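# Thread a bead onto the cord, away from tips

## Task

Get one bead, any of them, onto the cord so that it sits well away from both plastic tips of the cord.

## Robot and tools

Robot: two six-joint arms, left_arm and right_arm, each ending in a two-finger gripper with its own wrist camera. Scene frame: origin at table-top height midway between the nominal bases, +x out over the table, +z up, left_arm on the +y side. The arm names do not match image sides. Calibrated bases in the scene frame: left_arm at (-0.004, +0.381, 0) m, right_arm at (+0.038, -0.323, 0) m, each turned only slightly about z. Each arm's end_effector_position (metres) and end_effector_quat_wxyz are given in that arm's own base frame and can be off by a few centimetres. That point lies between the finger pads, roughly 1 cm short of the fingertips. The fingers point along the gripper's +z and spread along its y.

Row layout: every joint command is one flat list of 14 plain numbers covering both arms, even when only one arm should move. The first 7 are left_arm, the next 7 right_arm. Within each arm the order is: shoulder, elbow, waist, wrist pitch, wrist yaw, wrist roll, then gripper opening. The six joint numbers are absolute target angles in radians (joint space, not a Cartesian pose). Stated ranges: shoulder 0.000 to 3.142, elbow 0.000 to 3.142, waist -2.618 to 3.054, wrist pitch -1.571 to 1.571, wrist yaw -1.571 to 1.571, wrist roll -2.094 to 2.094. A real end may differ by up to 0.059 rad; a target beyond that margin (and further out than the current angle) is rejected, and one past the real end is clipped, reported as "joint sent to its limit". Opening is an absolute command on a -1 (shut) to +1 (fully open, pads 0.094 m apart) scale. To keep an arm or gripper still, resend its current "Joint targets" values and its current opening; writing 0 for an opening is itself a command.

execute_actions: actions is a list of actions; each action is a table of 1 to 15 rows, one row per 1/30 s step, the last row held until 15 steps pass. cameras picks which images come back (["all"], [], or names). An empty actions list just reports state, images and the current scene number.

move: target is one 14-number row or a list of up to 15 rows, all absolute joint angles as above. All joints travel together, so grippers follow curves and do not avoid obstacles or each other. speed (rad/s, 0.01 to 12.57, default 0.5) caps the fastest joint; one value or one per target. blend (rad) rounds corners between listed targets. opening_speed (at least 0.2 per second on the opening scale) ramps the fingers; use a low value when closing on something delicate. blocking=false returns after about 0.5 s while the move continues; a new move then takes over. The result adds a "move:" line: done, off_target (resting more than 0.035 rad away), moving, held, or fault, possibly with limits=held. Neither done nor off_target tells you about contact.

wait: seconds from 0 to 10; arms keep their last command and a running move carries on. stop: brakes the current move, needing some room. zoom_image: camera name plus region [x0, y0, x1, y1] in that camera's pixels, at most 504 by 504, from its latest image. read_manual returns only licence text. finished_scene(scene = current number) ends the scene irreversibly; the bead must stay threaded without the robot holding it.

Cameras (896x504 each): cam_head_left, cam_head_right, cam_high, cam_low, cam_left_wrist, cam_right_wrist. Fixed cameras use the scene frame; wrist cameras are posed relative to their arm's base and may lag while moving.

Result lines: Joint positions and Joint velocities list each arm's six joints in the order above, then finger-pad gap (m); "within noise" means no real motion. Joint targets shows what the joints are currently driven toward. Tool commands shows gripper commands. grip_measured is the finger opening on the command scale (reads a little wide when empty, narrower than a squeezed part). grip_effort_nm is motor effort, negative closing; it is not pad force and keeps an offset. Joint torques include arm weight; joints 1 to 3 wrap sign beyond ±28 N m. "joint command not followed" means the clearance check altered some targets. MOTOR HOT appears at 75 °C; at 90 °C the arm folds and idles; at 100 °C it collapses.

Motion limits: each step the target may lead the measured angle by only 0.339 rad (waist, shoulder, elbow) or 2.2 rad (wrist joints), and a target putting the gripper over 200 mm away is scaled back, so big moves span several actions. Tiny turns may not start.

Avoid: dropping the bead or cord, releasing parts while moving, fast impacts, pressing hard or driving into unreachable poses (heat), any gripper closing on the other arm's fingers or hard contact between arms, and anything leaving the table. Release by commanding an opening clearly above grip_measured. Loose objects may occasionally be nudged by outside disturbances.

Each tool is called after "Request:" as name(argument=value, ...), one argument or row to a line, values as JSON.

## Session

Request:
execute_actions(
  actions=[],
)

Scene clock: 0.00 s.
left_arm: end_effector_position=(+0.4037, +0.0121, +0.1102) grip_measured=+1.000 grip_effort_nm=n/a end_effector_quat_wxyz=(+0.590, -0.022, +0.806, +0.037) | right_arm: end_effector_position=(+0.4107, -0.0136, +0.1308) grip_measured=+1.000 grip_effort_nm=n/a end_effector_quat_wxyz=(+0.636, +0.016, +0.771, -0.041)
Joint names: [shoulder, elbow, waist, wrist pitch, wrist yaw, wrist roll]
Joint positions: left_arm=[1.534 0.395 -0.018 0.833 -0.104 0.002 0.094] | right_arm=[1.572 0.383 0.002 0.999 0.086 -0.027 0.094]
Joint velocities: within noise
Joint torques (N m): no reading
Heat: left arm: 25 °C; right arm: 33 °C.
Joint targets: left_arm=[1.523 0.406 -0.018 0.843 -0.105 0.001] | right_arm=[1.561 0.393 0.002 1.008 0.087 -0.027]
Tool commands: left_gripper/opening=+1.0 right_gripper/opening=+1.0
camera_calibration:
cam_left_wrist: T_world_to_cam=[[0.0385987, -0.987031, -0.155819, 0.0179727], [-0.870684, 0.0432949, -0.489933, 0.430825], [0.490326, 0.15458, -0.857721, 0.00785137], [0, 0, 0, 1]] pos_world=[0.370569, -0.00212655, 0.22061]
cam_right_wrist: T_world_to_cam=[[-0.0964662, -0.993725, -0.0566169, 0.0354012], [-0.795915, 0.11117, -0.595113, 0.431394], [0.597673, -0.012346, -0.801645, -0.0248206], [0, 0, 0, 1]] pos_world=[0.361603, -0.0130855, 0.238835]

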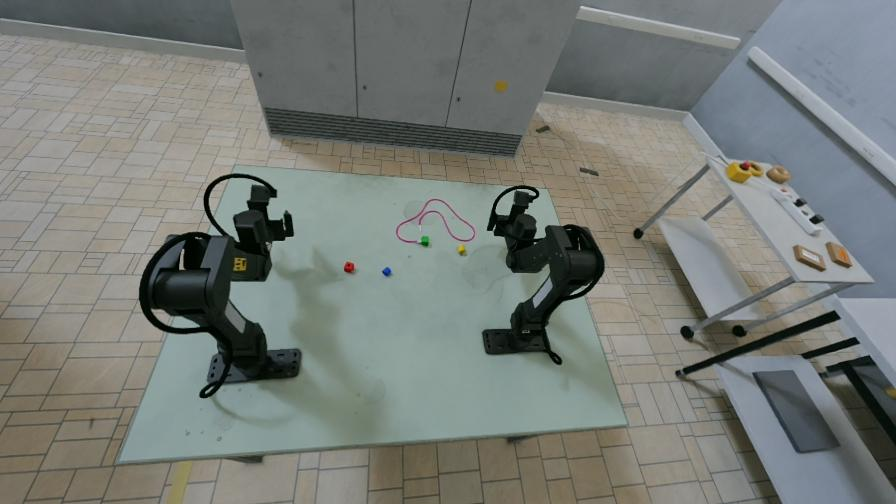

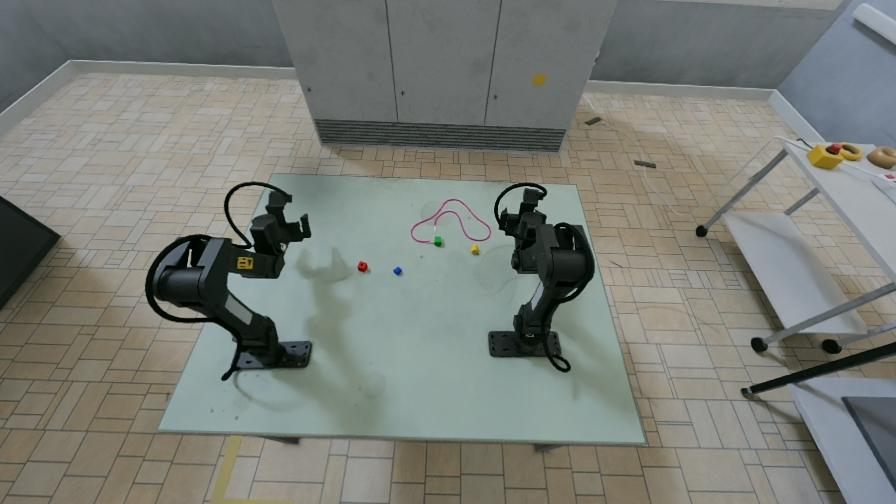

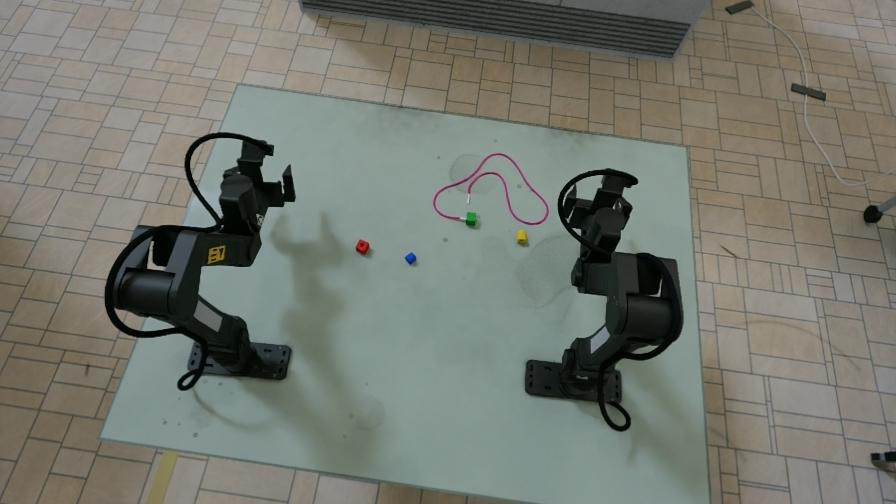

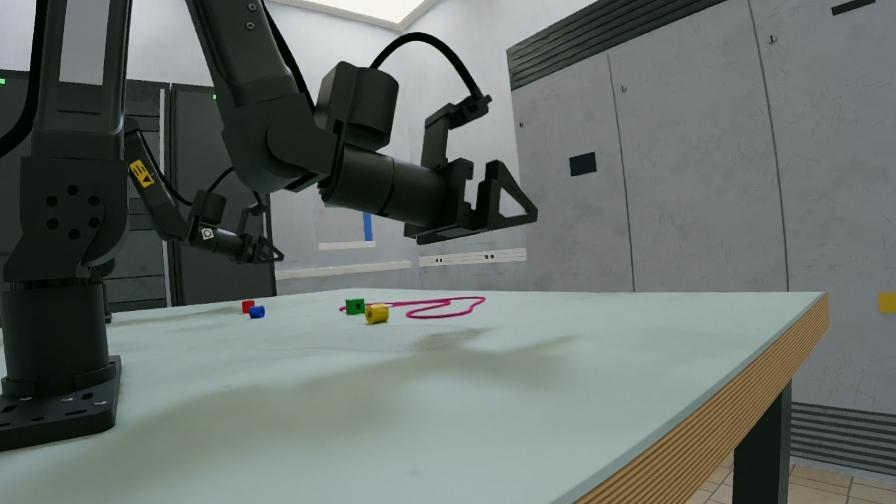

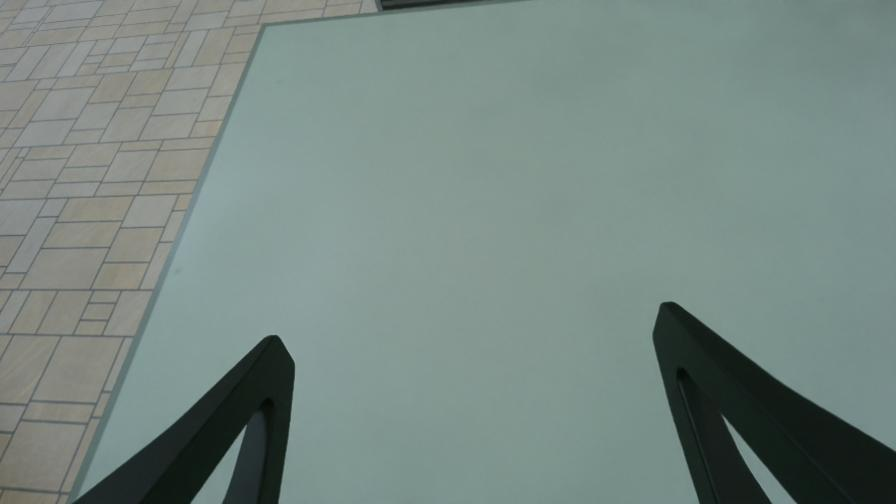

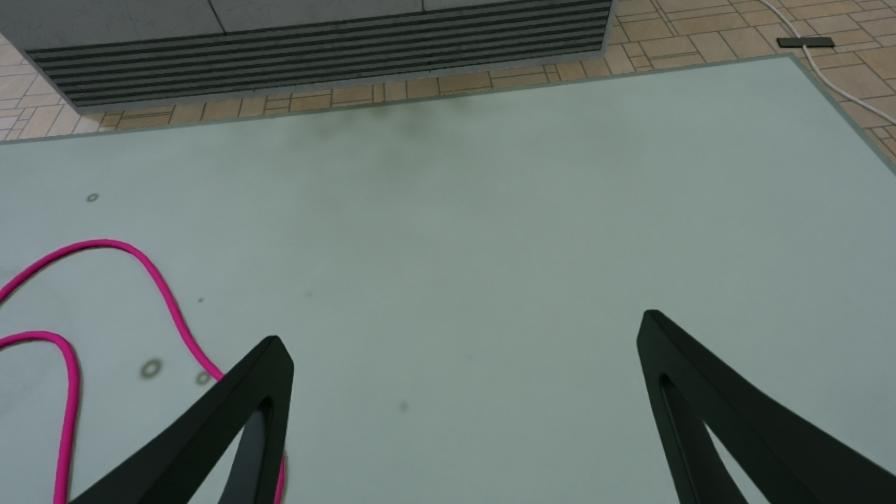

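Request:
zoom_image(
  camera="cam_high",
  region=[410, 140, 570, 260],
)

Request:
zoom_image(
  camera="cam_low",
  region=[320, 280, 500, 340],
)

Scaled by 3.150 from the camera's 896x504 image, which has a finer 1280x720 frame.

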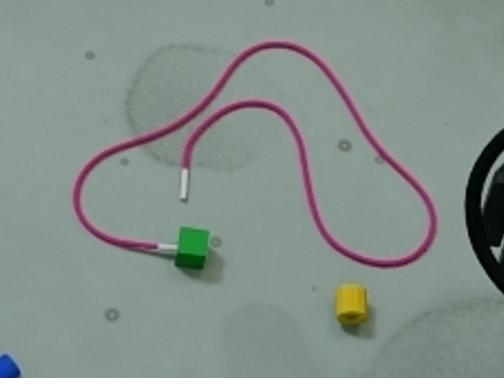

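Scaled by 2.800 from the camera's 896x504 image, which has a finer 1280x720 frame.

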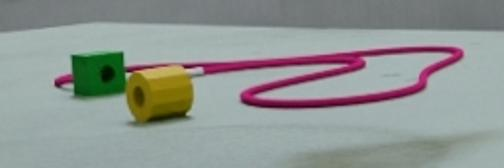

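Request:
move(
  target=[
    [1.523, 0.406, -0.018, 0.843, -0.105, 0.0, 1.0, 1.55, 1.2, 0.40, -0.25, 0.0, -0.7, -0.4],
    [1.523, 0.406, -0.018, 0.843, -0.105, 0.0, 1.0, 2.459, 2.362, 0.695, -1.464, 0.0, -1.049, -0.4],
  ],
  speed=[1.5, 1.2],
  blend=[0.3, 0],
  cameras=["cam_right_wrist", "cam_low", "cam_high"],
)

Scene clock: 52.43 s.
left_arm: end_effector_position=(+0.4032, +0.0122, +0.1087) grip_measured=+1.000 grip_effort_nm=-0.002 end_effector_quat_wxyz=(+0.588, -0.022, +0.808, +0.037) | right_arm: end_effector_position=(+0.3628, +0.3033, +0.0669) grip_measured=-0.397 grip_effort_nm=-0.168 end_effector_quat_wxyz=(+0.003, +0.764, -0.645, +0.006)
Joint names: [shoulder, elbow, waist, wrist pitch, wrist yaw, wrist roll]
Joint positions: left_arm=[1.534 0.395 -0.018 0.826 -0.104 0.002 0.094] | right_arm=[2.45 2.323 0.699 -1.447 0.012 -1.042 0.028]
Joint torques (N m): left_arm=[-5.91 5.67 0.02 1.68 -0.04 -0.03] | right_arm=[-12.57 8.92 -0.29 -0.19 -0.1 -0.06]
Heat: left arm: 28 °C; right arm: 34 °C.
Joint targets: left_arm=[1.523 0.406 -0.018 0.843 -0.105 0.000] | right_arm=[2.459 2.362 0.695 -1.464 0.000 -1.049]
move: off_target (right_arm); right_arm: the elbow is farthest, 0.039 rad from its target
camera_calibration:
cam_right_wrist: T_world_to_cam=[[0.99762, 0.0688341, 0.00407595, -0.381167], [0.0473592, -0.726947, 0.685058, 0.182582], [0.0501184, -0.683234, -0.728477, 0.353716], [0, 0, 0, 1]] pos_world=[0.353885, 0.400636, 0.134149]
Images, in order (width x height): cam_high 896x504, cam_low 896x504, cam_right_wrist 896x504.

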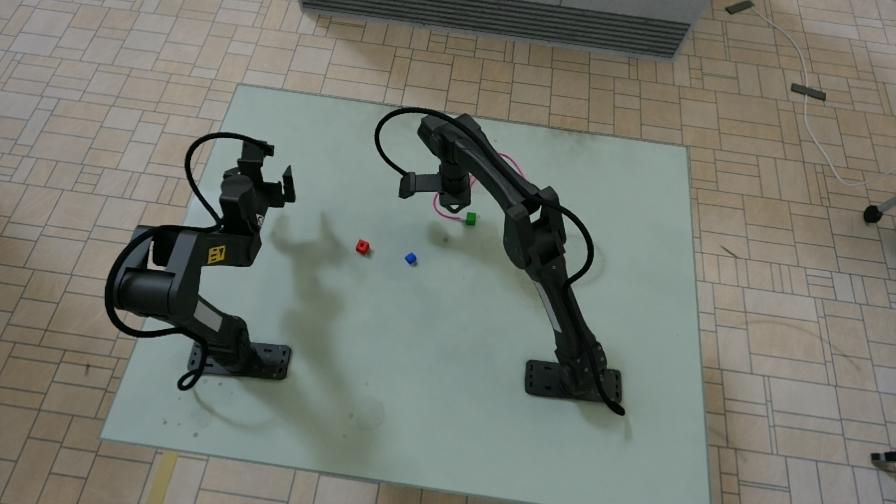

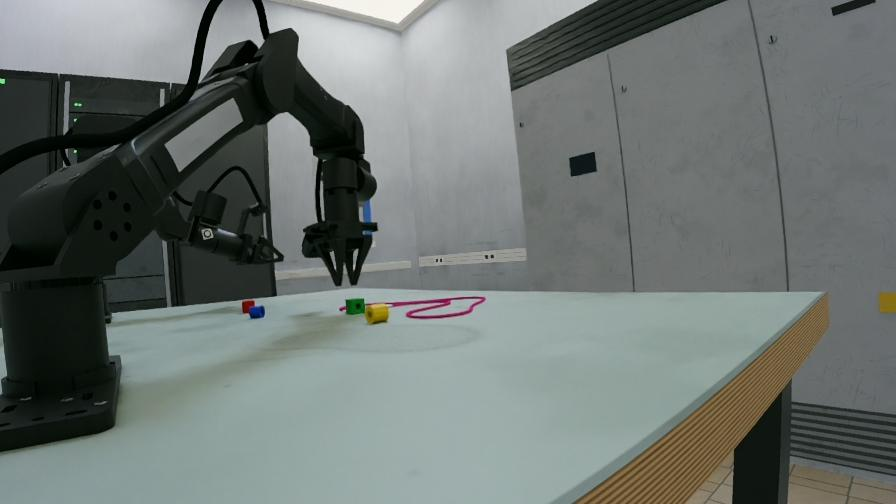

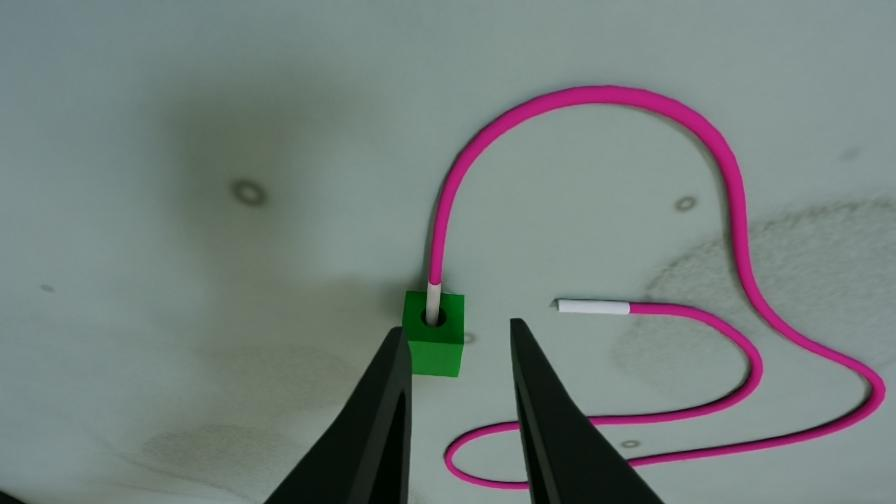

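Request:
move(
  target=[1.523, 0.406, -0.018, 0.843, -0.105, 0.0, 1.0, 2.353, 2.0716, 0.688, -1.2496, 0.0, -1.045, -0.5],
  speed=0.35,
  cameras=["cam_right_wrist", "cam_low"],
)

Scene clock: 80.60 s.
left_arm: end_effector_position=(+0.4032, +0.0122, +0.1087) grip_measured=+1.000 grip_effort_nm=0.002 end_effector_quat_wxyz=(+0.588, -0.022, +0.808, +0.037) | right_arm: end_effector_position=(+0.3548, +0.2966, +0.0272) grip_measured=-0.497 grip_effort_nm=-0.168 end_effector_quat_wxyz=(+0.010, +0.765, -0.644, +0.004)
Joint names: [shoulder, elbow, waist, wrist pitch, wrist yaw, wrist roll]
Joint positions: left_arm=[1.534 0.395 -0.018 0.826 -0.104 0.002 0.094] | right_arm=[2.407 2.088 0.699 -1.27 0.012 -1.042 0.024]
Joint torques (N m): left_arm=[-5.9 5.68 0.01 1.68 -0.04 -0.04] | right_arm=[-17.33 4.6 -0.92 0.18 -0.11 -0.01]
Heat: left arm: 29 °C; right arm: 36 °C.
Joint targets: left_arm=[1.523 0.406 -0.018 0.843 -0.105 0.000] | right_arm=[2.353 2.072 0.688 -1.250 0.000 -1.045]
move: off_target (right_arm); right_arm: the shoulder is farthest, 0.054 rad from its target
camera_calibration:
cam_right_wrist: T_world_to_cam=[[0.997566, 0.0692663, -0.00800291, -0.372356], [0.0555622, -0.720317, 0.691416, 0.200218], [0.0421272, -0.690178, -0.722412, 0.325356], [0, 0, 0, 1]] pos_world=[0.346619, 0.394565, 0.0936275]
Images, in order (width x height): cam_low 896x504, cam_right_wrist 896x504.

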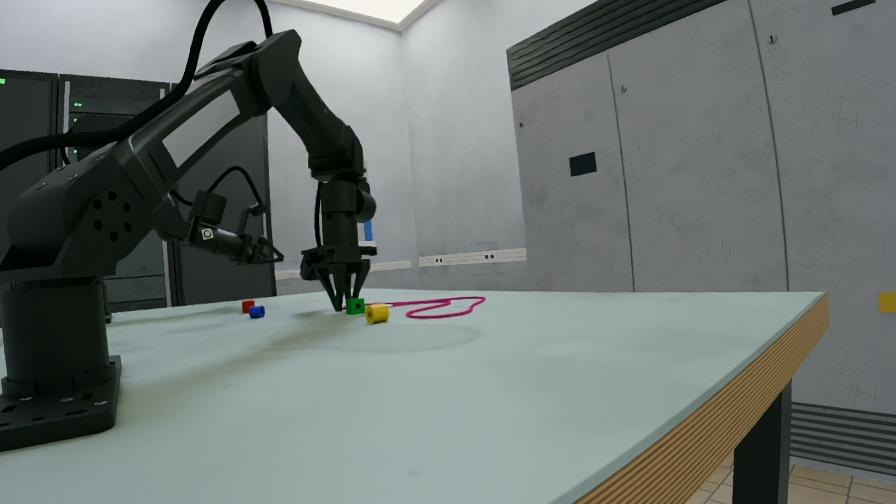

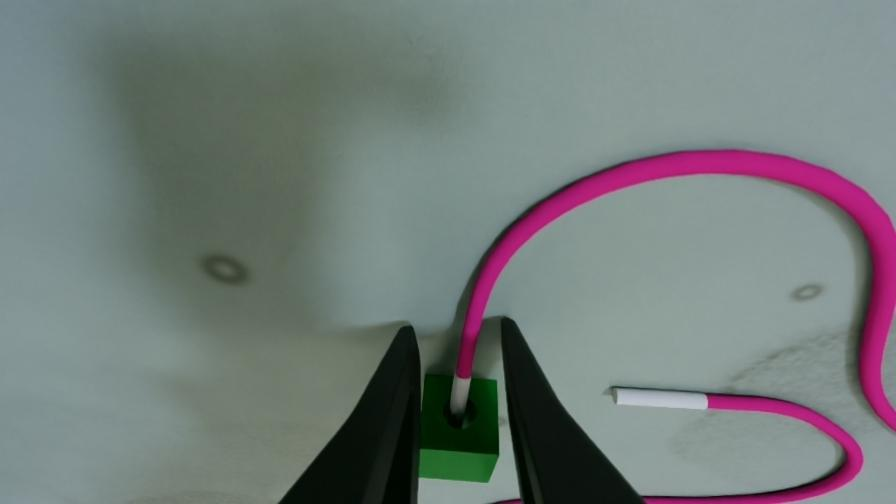

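Request:
move(
  target=[
    [1.523, 0.406, -0.018, 0.843, -0.105, 0.0, 1.0, 2.353, 2.0626, 0.688, -1.2496, 0.0, -1.045, -0.5],
    [1.523, 0.406, -0.018, 0.843, -0.105, 0.0, 1.0, 2.353, 2.0626, 0.688, -1.2496, 0.0, -1.045, -1.0],
  ],
  speed=0.15,
  opening_speed=0.7,
  cameras=["cam_right_wrist", "cam_low"],
)

Request:
zoom_image(
  camera="cam_low",
  region=[300, 240, 430, 340],
)

Scene clock: 92.80 s.
left_arm: end_effector_position=(+0.4032, +0.0122, +0.1087) grip_measured=+1.000 grip_effort_nm=0.007 end_effector_quat_wxyz=(+0.588, -0.022, +0.808, +0.037) | right_arm: end_effector_position=(+0.3543, +0.2962, +0.0262) grip_measured=-0.939 grip_effort_nm=-1.028 end_effector_quat_wxyz=(+0.011, +0.765, -0.644, +0.004)
Joint names: [shoulder, elbow, waist, wrist pitch, wrist yaw, wrist roll]
Joint positions: left_arm=[1.534 0.395 -0.018 0.826 -0.104 0.002 0.094] | right_arm=[2.406 2.081 0.699 -1.267 0.012 -1.042 0.003]
Joint torques (N m): left_arm=[-5.93 5.68 0.03 1.68 -0.04 -0.03] | right_arm=[-17.2 4.45 -0.96 0.15 -0.11 -0.02]
Heat: left arm: 29 °C; right arm: 41 °C.
Joint targets: left_arm=[1.523 0.406 -0.018 0.843 -0.105 0.000] | right_arm=[2.353 2.062 0.688 -1.249 0.000 -1.045]
move: off_target (right_arm); target 2's new numbers were sent with right_arm's shoulder 0.053 rad from that target; right_arm: the shoulder is farthest, 0.053 rad from its target
camera_calibration:
cam_right_wrist: T_world_to_cam=[[0.997558, 0.0692315, -0.00927246, -0.371808], [0.0563776, -0.719657, 0.692037, 0.200116], [0.0412378, -0.69087, -0.721802, 0.324826], [0, 0, 0, 1]] pos_world=[0.346223, 0.394168, 0.0925253]
Images, in order (width x height): cam_low 896x504, cam_right_wrist 896x504.

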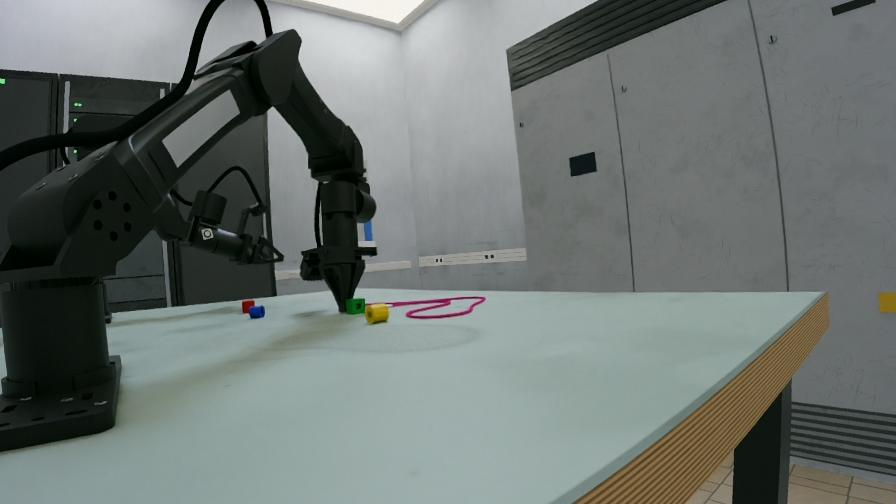

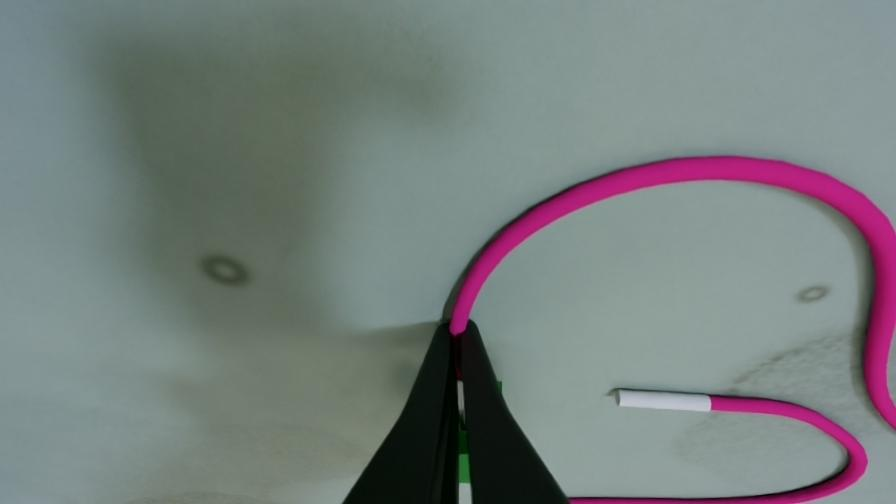

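Scaled by 3.877 from the camera's 896x504 image, which has a finer 1280x720 frame.

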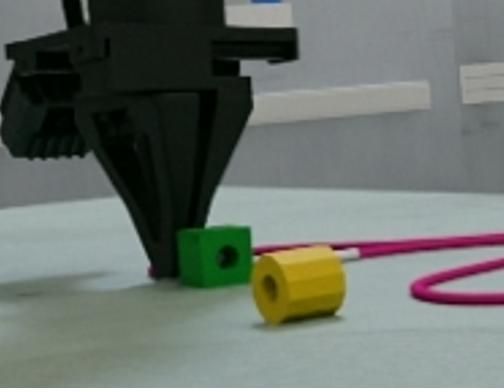

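Request:
move(
  target=[
    [1.523, 0.406, -0.018, 0.843, -0.105, 0.0, 1.0, 2.341, 2.0626, 0.688, -1.2496, 0.0, -1.045, -1.0],
    [1.523, 0.406, -0.018, 0.843, -0.105, 0.0, 1.0, 2.244, 1.880, 0.629, -1.157, 0.0, -1.112, -1.0],
    [1.523, 0.406, -0.018, 0.843, -0.105, 0.0, 1.0, 2.171, 1.755, 0.559, -1.104, 0.0, -1.182, -1.0],
  ],
  speed=[0.1, 0.15, 0.15],
  blend=[0, 0.02, 0],
  cameras=["cam_right_wrist", "cam_low", "cam_high"],
)

Request:
zoom_image(
  camera="cam_low",
  region=[300, 240, 430, 340],
)

Request:
zoom_image(
  camera="cam_high",
  region=[430, 160, 560, 270],
)

Scene clock: 120.97 s.
left_arm: end_effector_position=(+0.4032, +0.0122, +0.1087) grip_measured=+1.000 grip_effort_nm=0.002 end_effector_quat_wxyz=(+0.588, -0.022, +0.808, +0.037) | right_arm: end_effector_position=(+0.3596, +0.2265, +0.0264) grip_measured=-0.941 grip_effort_nm=-1.057 end_effector_quat_wxyz=(+0.006, +0.764, -0.645, +0.005)
Joint names: [shoulder, elbow, waist, wrist pitch, wrist yaw, wrist roll]
Joint positions: left_arm=[1.534 0.395 -0.018 0.826 -0.104 0.002 0.094] | right_arm=[2.225 1.772 0.565 -1.126 0.012 -1.174 0.003]
Joint torques (N m): left_arm=[-5.93 5.68 0.03 1.68 -0.04 -0.03] | right_arm=[-15.94 4.55 -0.51 0.17 -0.12 -0.08]
Heat: left arm: 30 °C; right arm: 40 °C.
Joint targets: left_arm=[1.523 0.406 -0.018 0.843 -0.105 0.000] | right_arm=[2.171 1.755 0.559 -1.104 0.000 -1.182]
move: off_target (right_arm); right_arm: the shoulder is farthest, 0.054 rad from its target
camera_calibration:
cam_right_wrist: T_world_to_cam=[[0.997756, 0.0669381, -0.00127679, -0.371986], [0.0495292, -0.725165, 0.686791, 0.153484], [0.0450466, -0.685314, -0.726853, 0.274096], [0, 0, 0, 1]] pos_world=[0.351203, 0.324042, 0.0933411]
Images, in order (width x height): cam_high 896x504, cam_low 896x504, cam_right_wrist 896x504.

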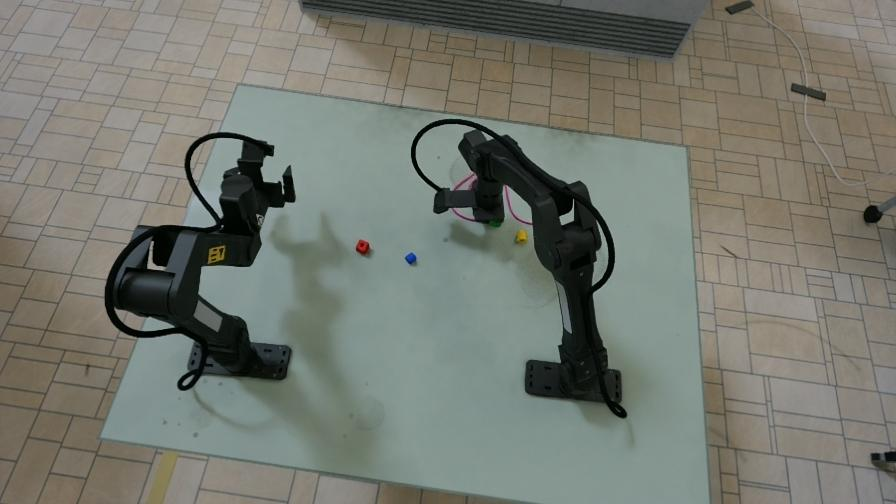

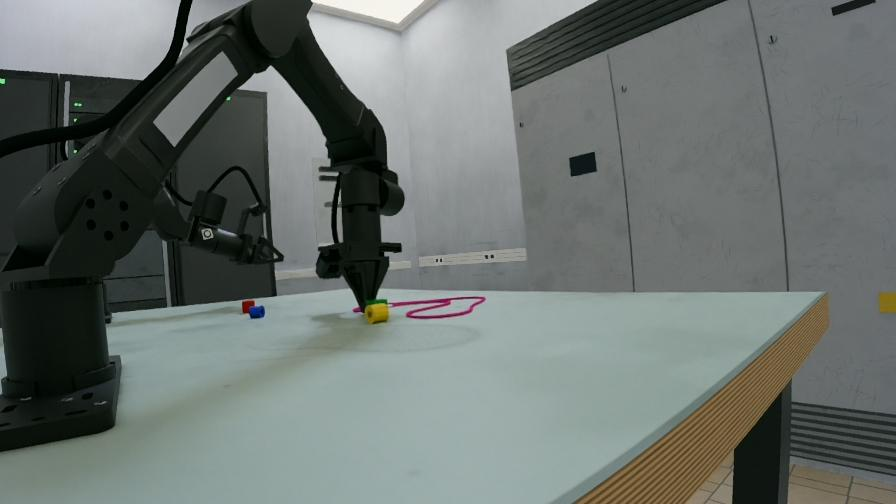

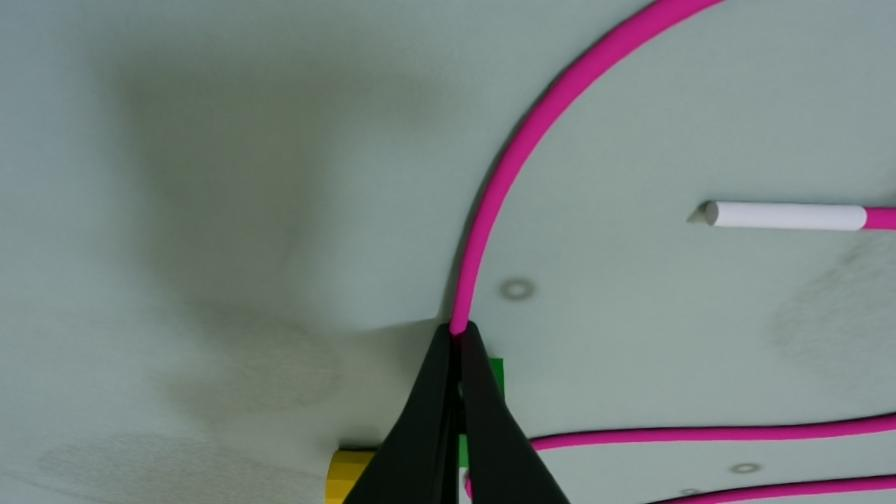

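Scaled by 3.877 from the camera's 896x504 image, which has a finer 1280x720 frame.

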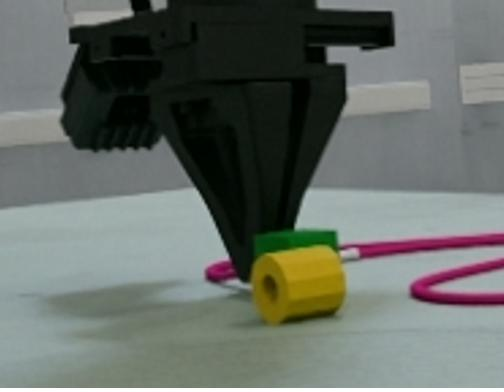

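Scaled by 3.877 from the camera's 896x504 image, which has a finer 1280x720 frame.

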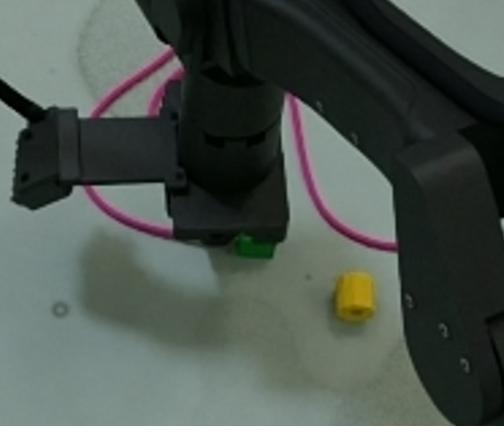

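Request:
move(
  target=[
    [1.523, 0.406, -0.018, 0.843, -0.105, 0.0, 1.0, 2.161, 1.755, 0.559, -1.104, 0.0, -1.182, -1.0],
    [1.523, 0.406, -0.018, 0.843, -0.105, 0.0, 1.0, 2.089, 1.639, 0.461, -1.060, 0.0, -1.280, -1.0],
    [1.523, 0.406, -0.018, 0.843, -0.105, 0.0, 1.0, 2.040, 1.556, 0.353, -1.028, 0.0, -1.388, -1.0],
  ],
  speed=[0.1, 0.2, 0.2],
  blend=[0, 0.02, 0],
  cameras=["cam_right_wrist", "cam_low", "cam_high"],
)

Request:
zoom_image(
  camera="cam_low",
  region=[320, 250, 450, 350],
)

Request:
zoom_image(
  camera="cam_high",
  region=[460, 170, 590, 280],
)

Scene clock: 166.13 s.
left_arm: end_effector_position=(+0.4032, +0.0122, +0.1087) grip_measured=+1.000 grip_effort_nm=0.002 end_effector_quat_wxyz=(+0.588, -0.022, +0.808, +0.037) | right_arm: end_effector_position=(+0.3709, +0.1358, +0.0302) grip_measured=-0.941 grip_effort_nm=-1.053 end_effector_quat_wxyz=(+0.000, +0.762, -0.647, +0.007)
Joint names: [shoulder, elbow, waist, wrist pitch, wrist yaw, wrist roll]
Joint positions: left_arm=[1.534 0.395 -0.018 0.826 -0.104 0.002 0.094] | right_arm=[2.09 1.572 0.354 -1.046 0.012 -1.379 0.003]
Joint torques (N m): left_arm=[-5.91 5.68 0.03 1.69 -0.04 -0.04] | right_arm=[-14.54 4.48 -0.1 0.18 -0.13 -0.08]
Heat: left arm: 31 °C; right arm: 44 °C.
Joint targets: left_arm=[1.523 0.406 -0.018 0.843 -0.105 0.000] | right_arm=[2.040 1.556 0.353 -1.028 0.000 -1.388]
move: off_target (right_arm); right_arm: the shoulder is farthest, 0.050 rad from its target
camera_calibration:
cam_right_wrist: T_world_to_cam=[[0.998051, 0.0616373, 0.0097194, -0.376981], [0.0383743, -0.729118, 0.683311, 0.0893325], [0.049204, -0.681606, -0.730063, 0.212221], [0, 0, 0, 1]] pos_world=[0.362376, 0.233021, 0.0975568]
Images, in order (width x height): cam_high 896x504, cam_low 896x504, cam_right_wrist 896x504.

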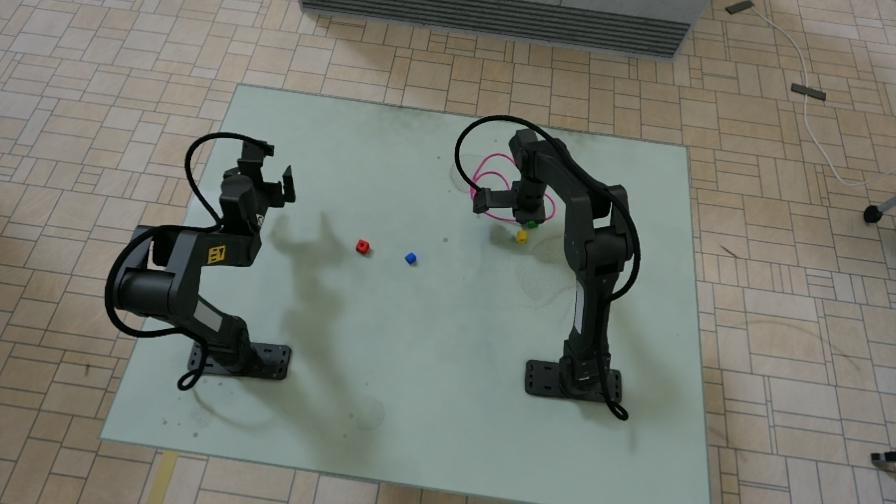

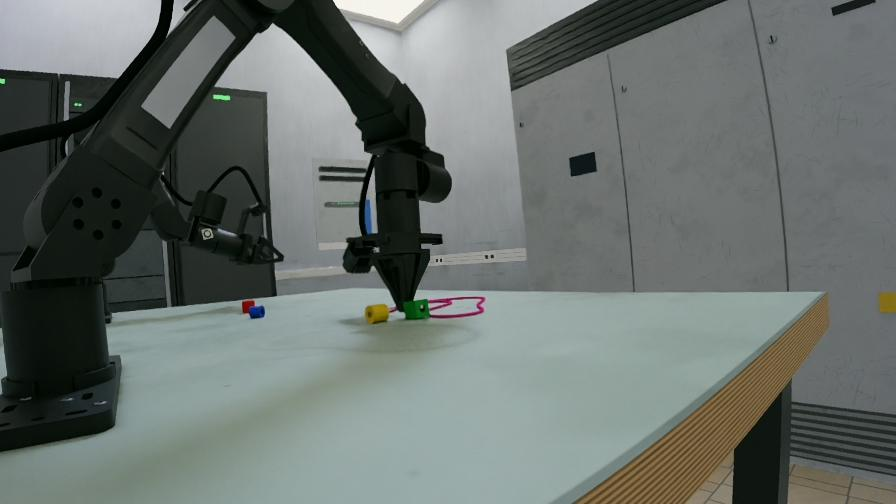

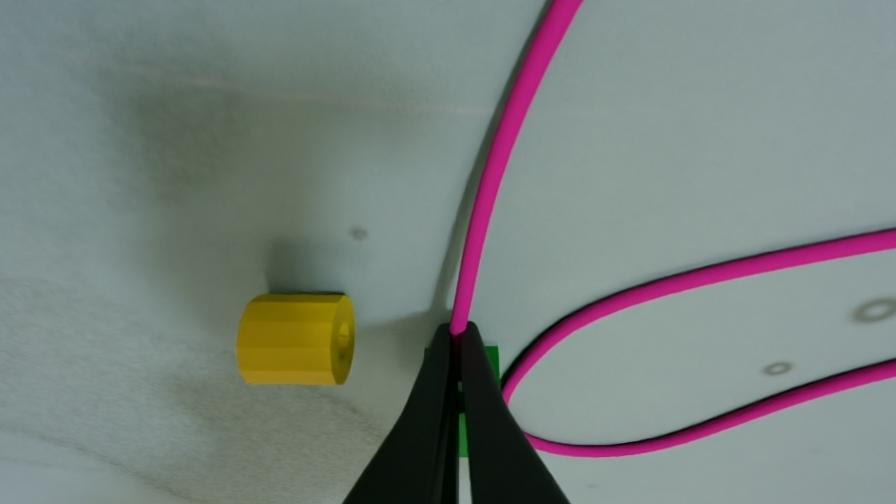

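Scaled by 3.877 from the camera's 896x504 image, which has a finer 1280x720 frame.

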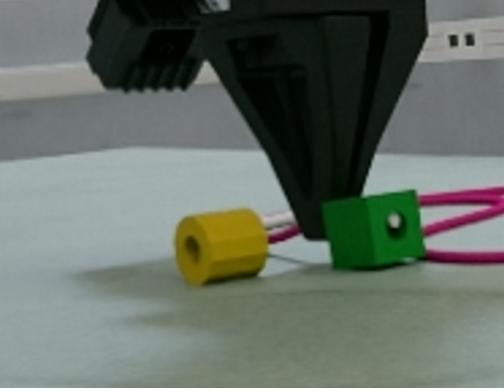

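Scaled by 3.877 from the camera's 896x504 image, which has a finer 1280x720 frame.

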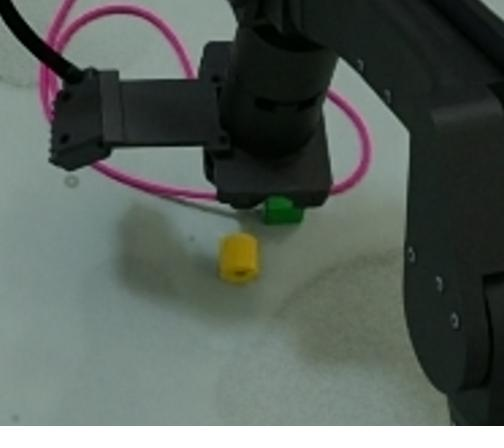

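Request:
move(
  target=[
    [1.523, 0.406, -0.018, 0.843, -0.105, 0.0, 1.0, 2.040, 1.530, 0.353, -1.028, 0.0, -1.388, -1.0],
    [1.523, 0.406, -0.018, 0.843, -0.105, 0.0, 1.0, 2.040, 1.530, 0.353, -1.028, 0.0, -1.388, -0.4],
    [1.523, 0.406, -0.018, 0.843, -0.105, 0.0, 1.0, 2.176, 1.697, 0.4386, -1.084, 0.0, -1.290, -0.4],
    [1.523, 0.406, -0.018, 0.843, -0.105, 0.0, 1.0, 2.176, 1.697, 0.4386, -1.084, 0.0, -1.290, -1.0],
  ],
  speed=[0.15, 0.2, 0.2, 0.2],
  opening_speed=1.0,
  cameras=["cam_right_wrist", "cam_low", "cam_high"],
)

Request:
zoom_image(
  camera="cam_low",
  region=[320, 250, 450, 350],
)

Scene clock: 220.50 s.
left_arm: end_effector_position=(+0.4032, +0.0122, +0.1087) grip_measured=+1.000 grip_effort_nm=0.007 end_effector_quat_wxyz=(+0.588, -0.022, +0.808, +0.037) | right_arm: end_effector_position=(+0.3736, +0.1711, +0.0250) grip_measured=-0.959 grip_effort_nm=-1.053 end_effector_quat_wxyz=(+0.001, +0.760, -0.650, +0.007)
Joint names: [shoulder, elbow, waist, wrist pitch, wrist yaw, wrist roll]
Joint positions: left_arm=[1.534 0.395 -0.018 0.826 -0.104 0.002 0.094] | right_arm=[2.159 1.658 0.432 -1.067 0.013 -1.293 0.002]
Joint torques (N m): left_arm=[-5.91 5.68 0.02 1.68 -0.04 -0.03] | right_arm=[-9.74 8.69 0.53 -0.16 -0.12 0.05]
Heat: left arm: 31 °C; right arm: 43 °C.
Joint targets: left_arm=[1.523 0.406 -0.018 0.843 -0.105 0.000] | right_arm=[2.176 1.697 0.438 -1.084 0.000 -1.290]
move: off_target (right_arm); target 2's new numbers were sent with right_arm's shoulder 0.047 rad from that target; target 4's new numbers were sent with right_arm's elbow 0.039 rad from that target; right_arm: the elbow is farthest, 0.039 rad from its target
camera_calibration:
cam_right_wrist: T_world_to_cam=[[0.998526, 0.0536346, 0.00830531, -0.380513], [0.0334569, -0.72878, 0.68393, 0.120211], [0.0427351, -0.682645, -0.7295, 0.23497], [0, 0, 0, 1]] pos_world=[0.365889, 0.268417, 0.0923545]
Images, in order (width x height): cam_high 896x504, cam_low 896x504, cam_right_wrist 896x504.

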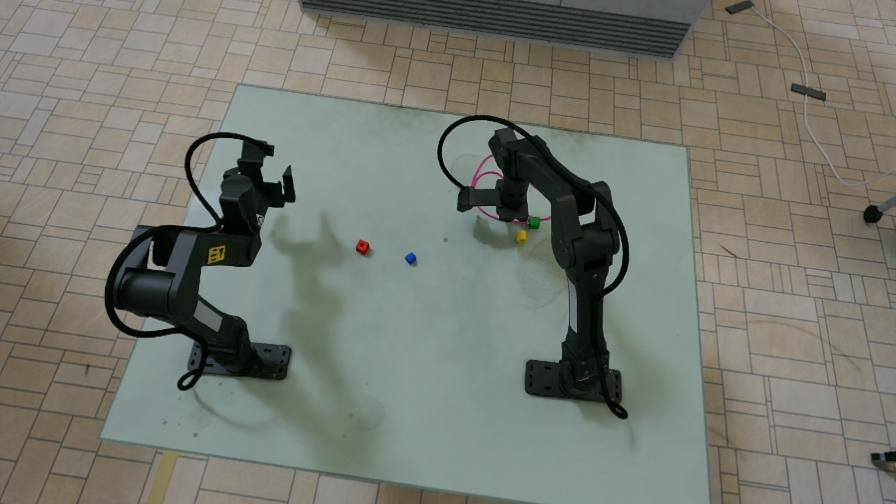

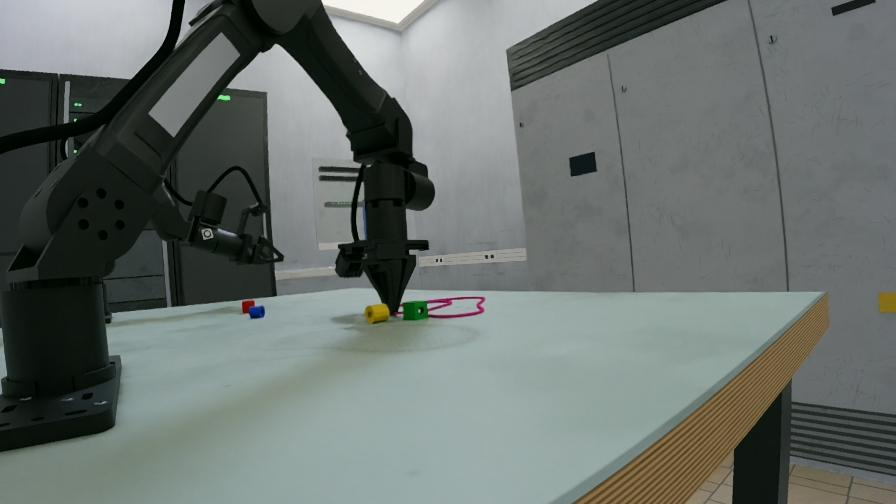

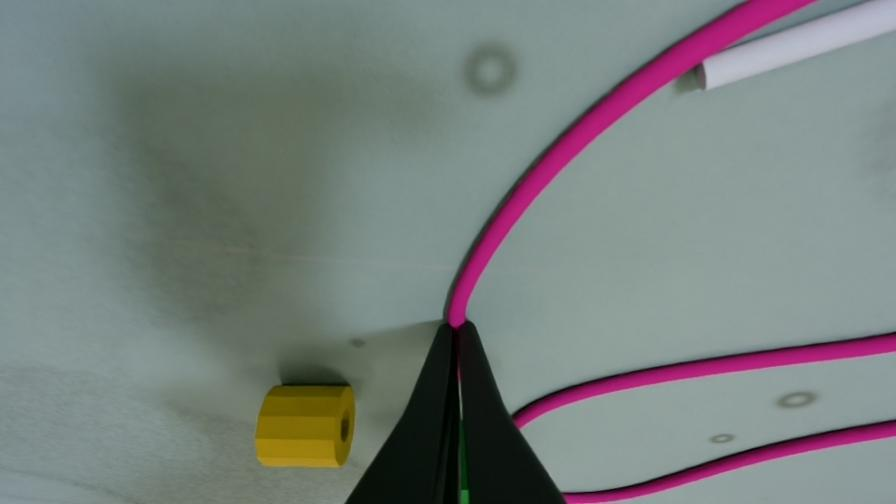

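Scaled by 3.877 from the camera's 896x504 image, which has a finer 1280x720 frame.

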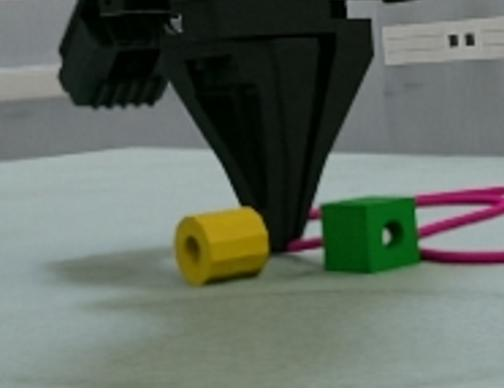

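Request:
move(
  target=[
    [1.523, 0.406, -0.018, 0.843, -0.105, 0.0, 1.0, 2.100, 1.650, 0.438, -1.050, 0.0, -1.290, -1.0],
    [1.523, 0.406, -0.018, 0.843, -0.105, 0.0, 1.0, 2.040, 1.556, 0.343, -1.028, 0.0, -1.398, -1.0],
  ],
  speed=[0.2, 0.15],
  cameras=["cam_right_wrist", "cam_low", "cam_high"],
)

Request:
zoom_image(
  camera="cam_low",
  region=[340, 250, 470, 350],
)

Scene clock: 229.00 s.
left_arm: end_effector_position=(+0.4032, +0.0122, +0.1087) grip_measured=+1.000 grip_effort_nm=0.002 end_effector_quat_wxyz=(+0.588, -0.022, +0.808, +0.037) | right_arm: end_effector_position=(+0.3720, +0.1335, +0.0305) grip_measured=-0.959 grip_effort_nm=-1.057 end_effector_quat_wxyz=(+0.000, +0.763, -0.646, +0.007)
Joint names: [shoulder, elbow, waist, wrist pitch, wrist yaw, wrist roll]
Joint positions: left_arm=[1.534 0.395 -0.018 0.826 -0.104 0.002 0.094] | right_arm=[2.09 1.573 0.348 -1.046 0.013 -1.389 0.002]
Joint torques (N m): left_arm=[-5.93 5.68 0.03 1.68 -0.04 -0.03] | right_arm=[-14.5 4.45 -0.39 0.2 -0.12 -0.09]
Heat: left arm: 31 °C; right arm: 41 °C.
Joint targets: left_arm=[1.523 0.406 -0.018 0.843 -0.105 0.000] | right_arm=[2.040 1.556 0.343 -1.028 0.000 -1.398]
move: off_target (right_arm); right_arm: the shoulder is farthest, 0.050 rad from its target
camera_calibration:
cam_right_wrist: T_world_to_cam=[[0.997804, 0.0653308, 0.0109221, -0.378313], [0.0402254, -0.728667, 0.683686, 0.0866179], [0.0526243, -0.681745, -0.729694, 0.209601], [0, 0, 0, 1]] pos_world=[0.362968, 0.230726, 0.0978573]
Images, in order (width x height): cam_high 896x504, cam_low 896x504, cam_right_wrist 896x504.

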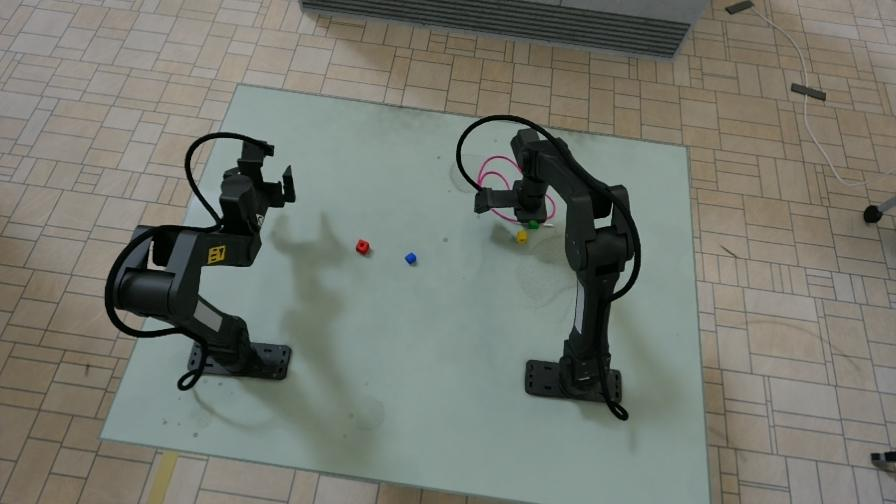

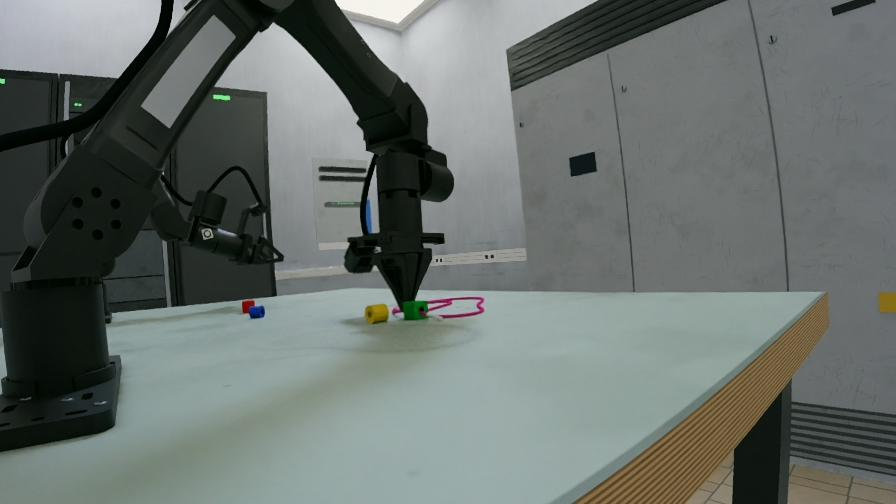

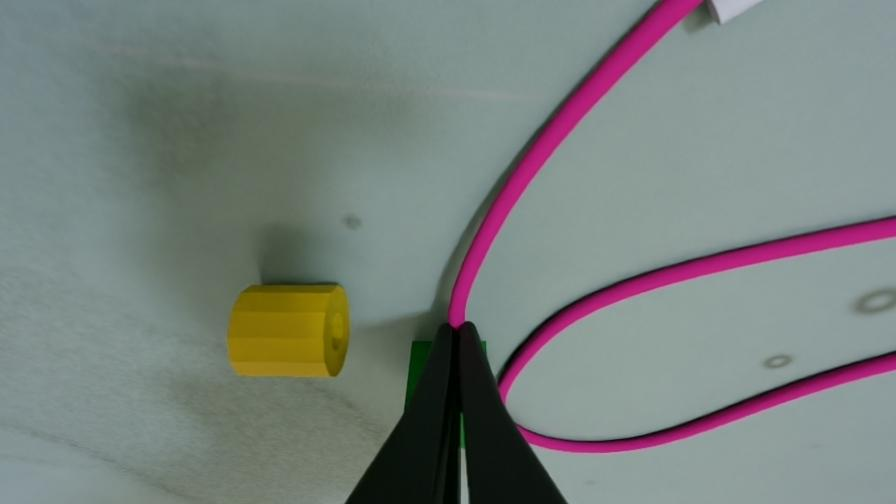

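Scaled by 3.877 from the camera's 896x504 image, which has a finer 1280x720 frame.

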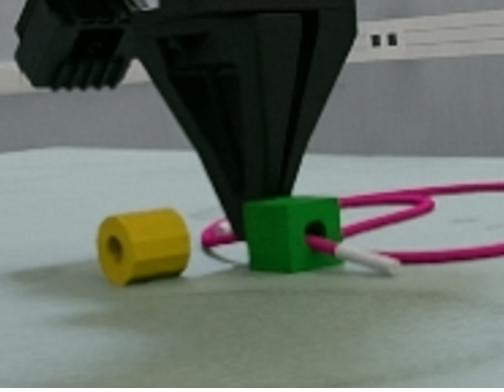

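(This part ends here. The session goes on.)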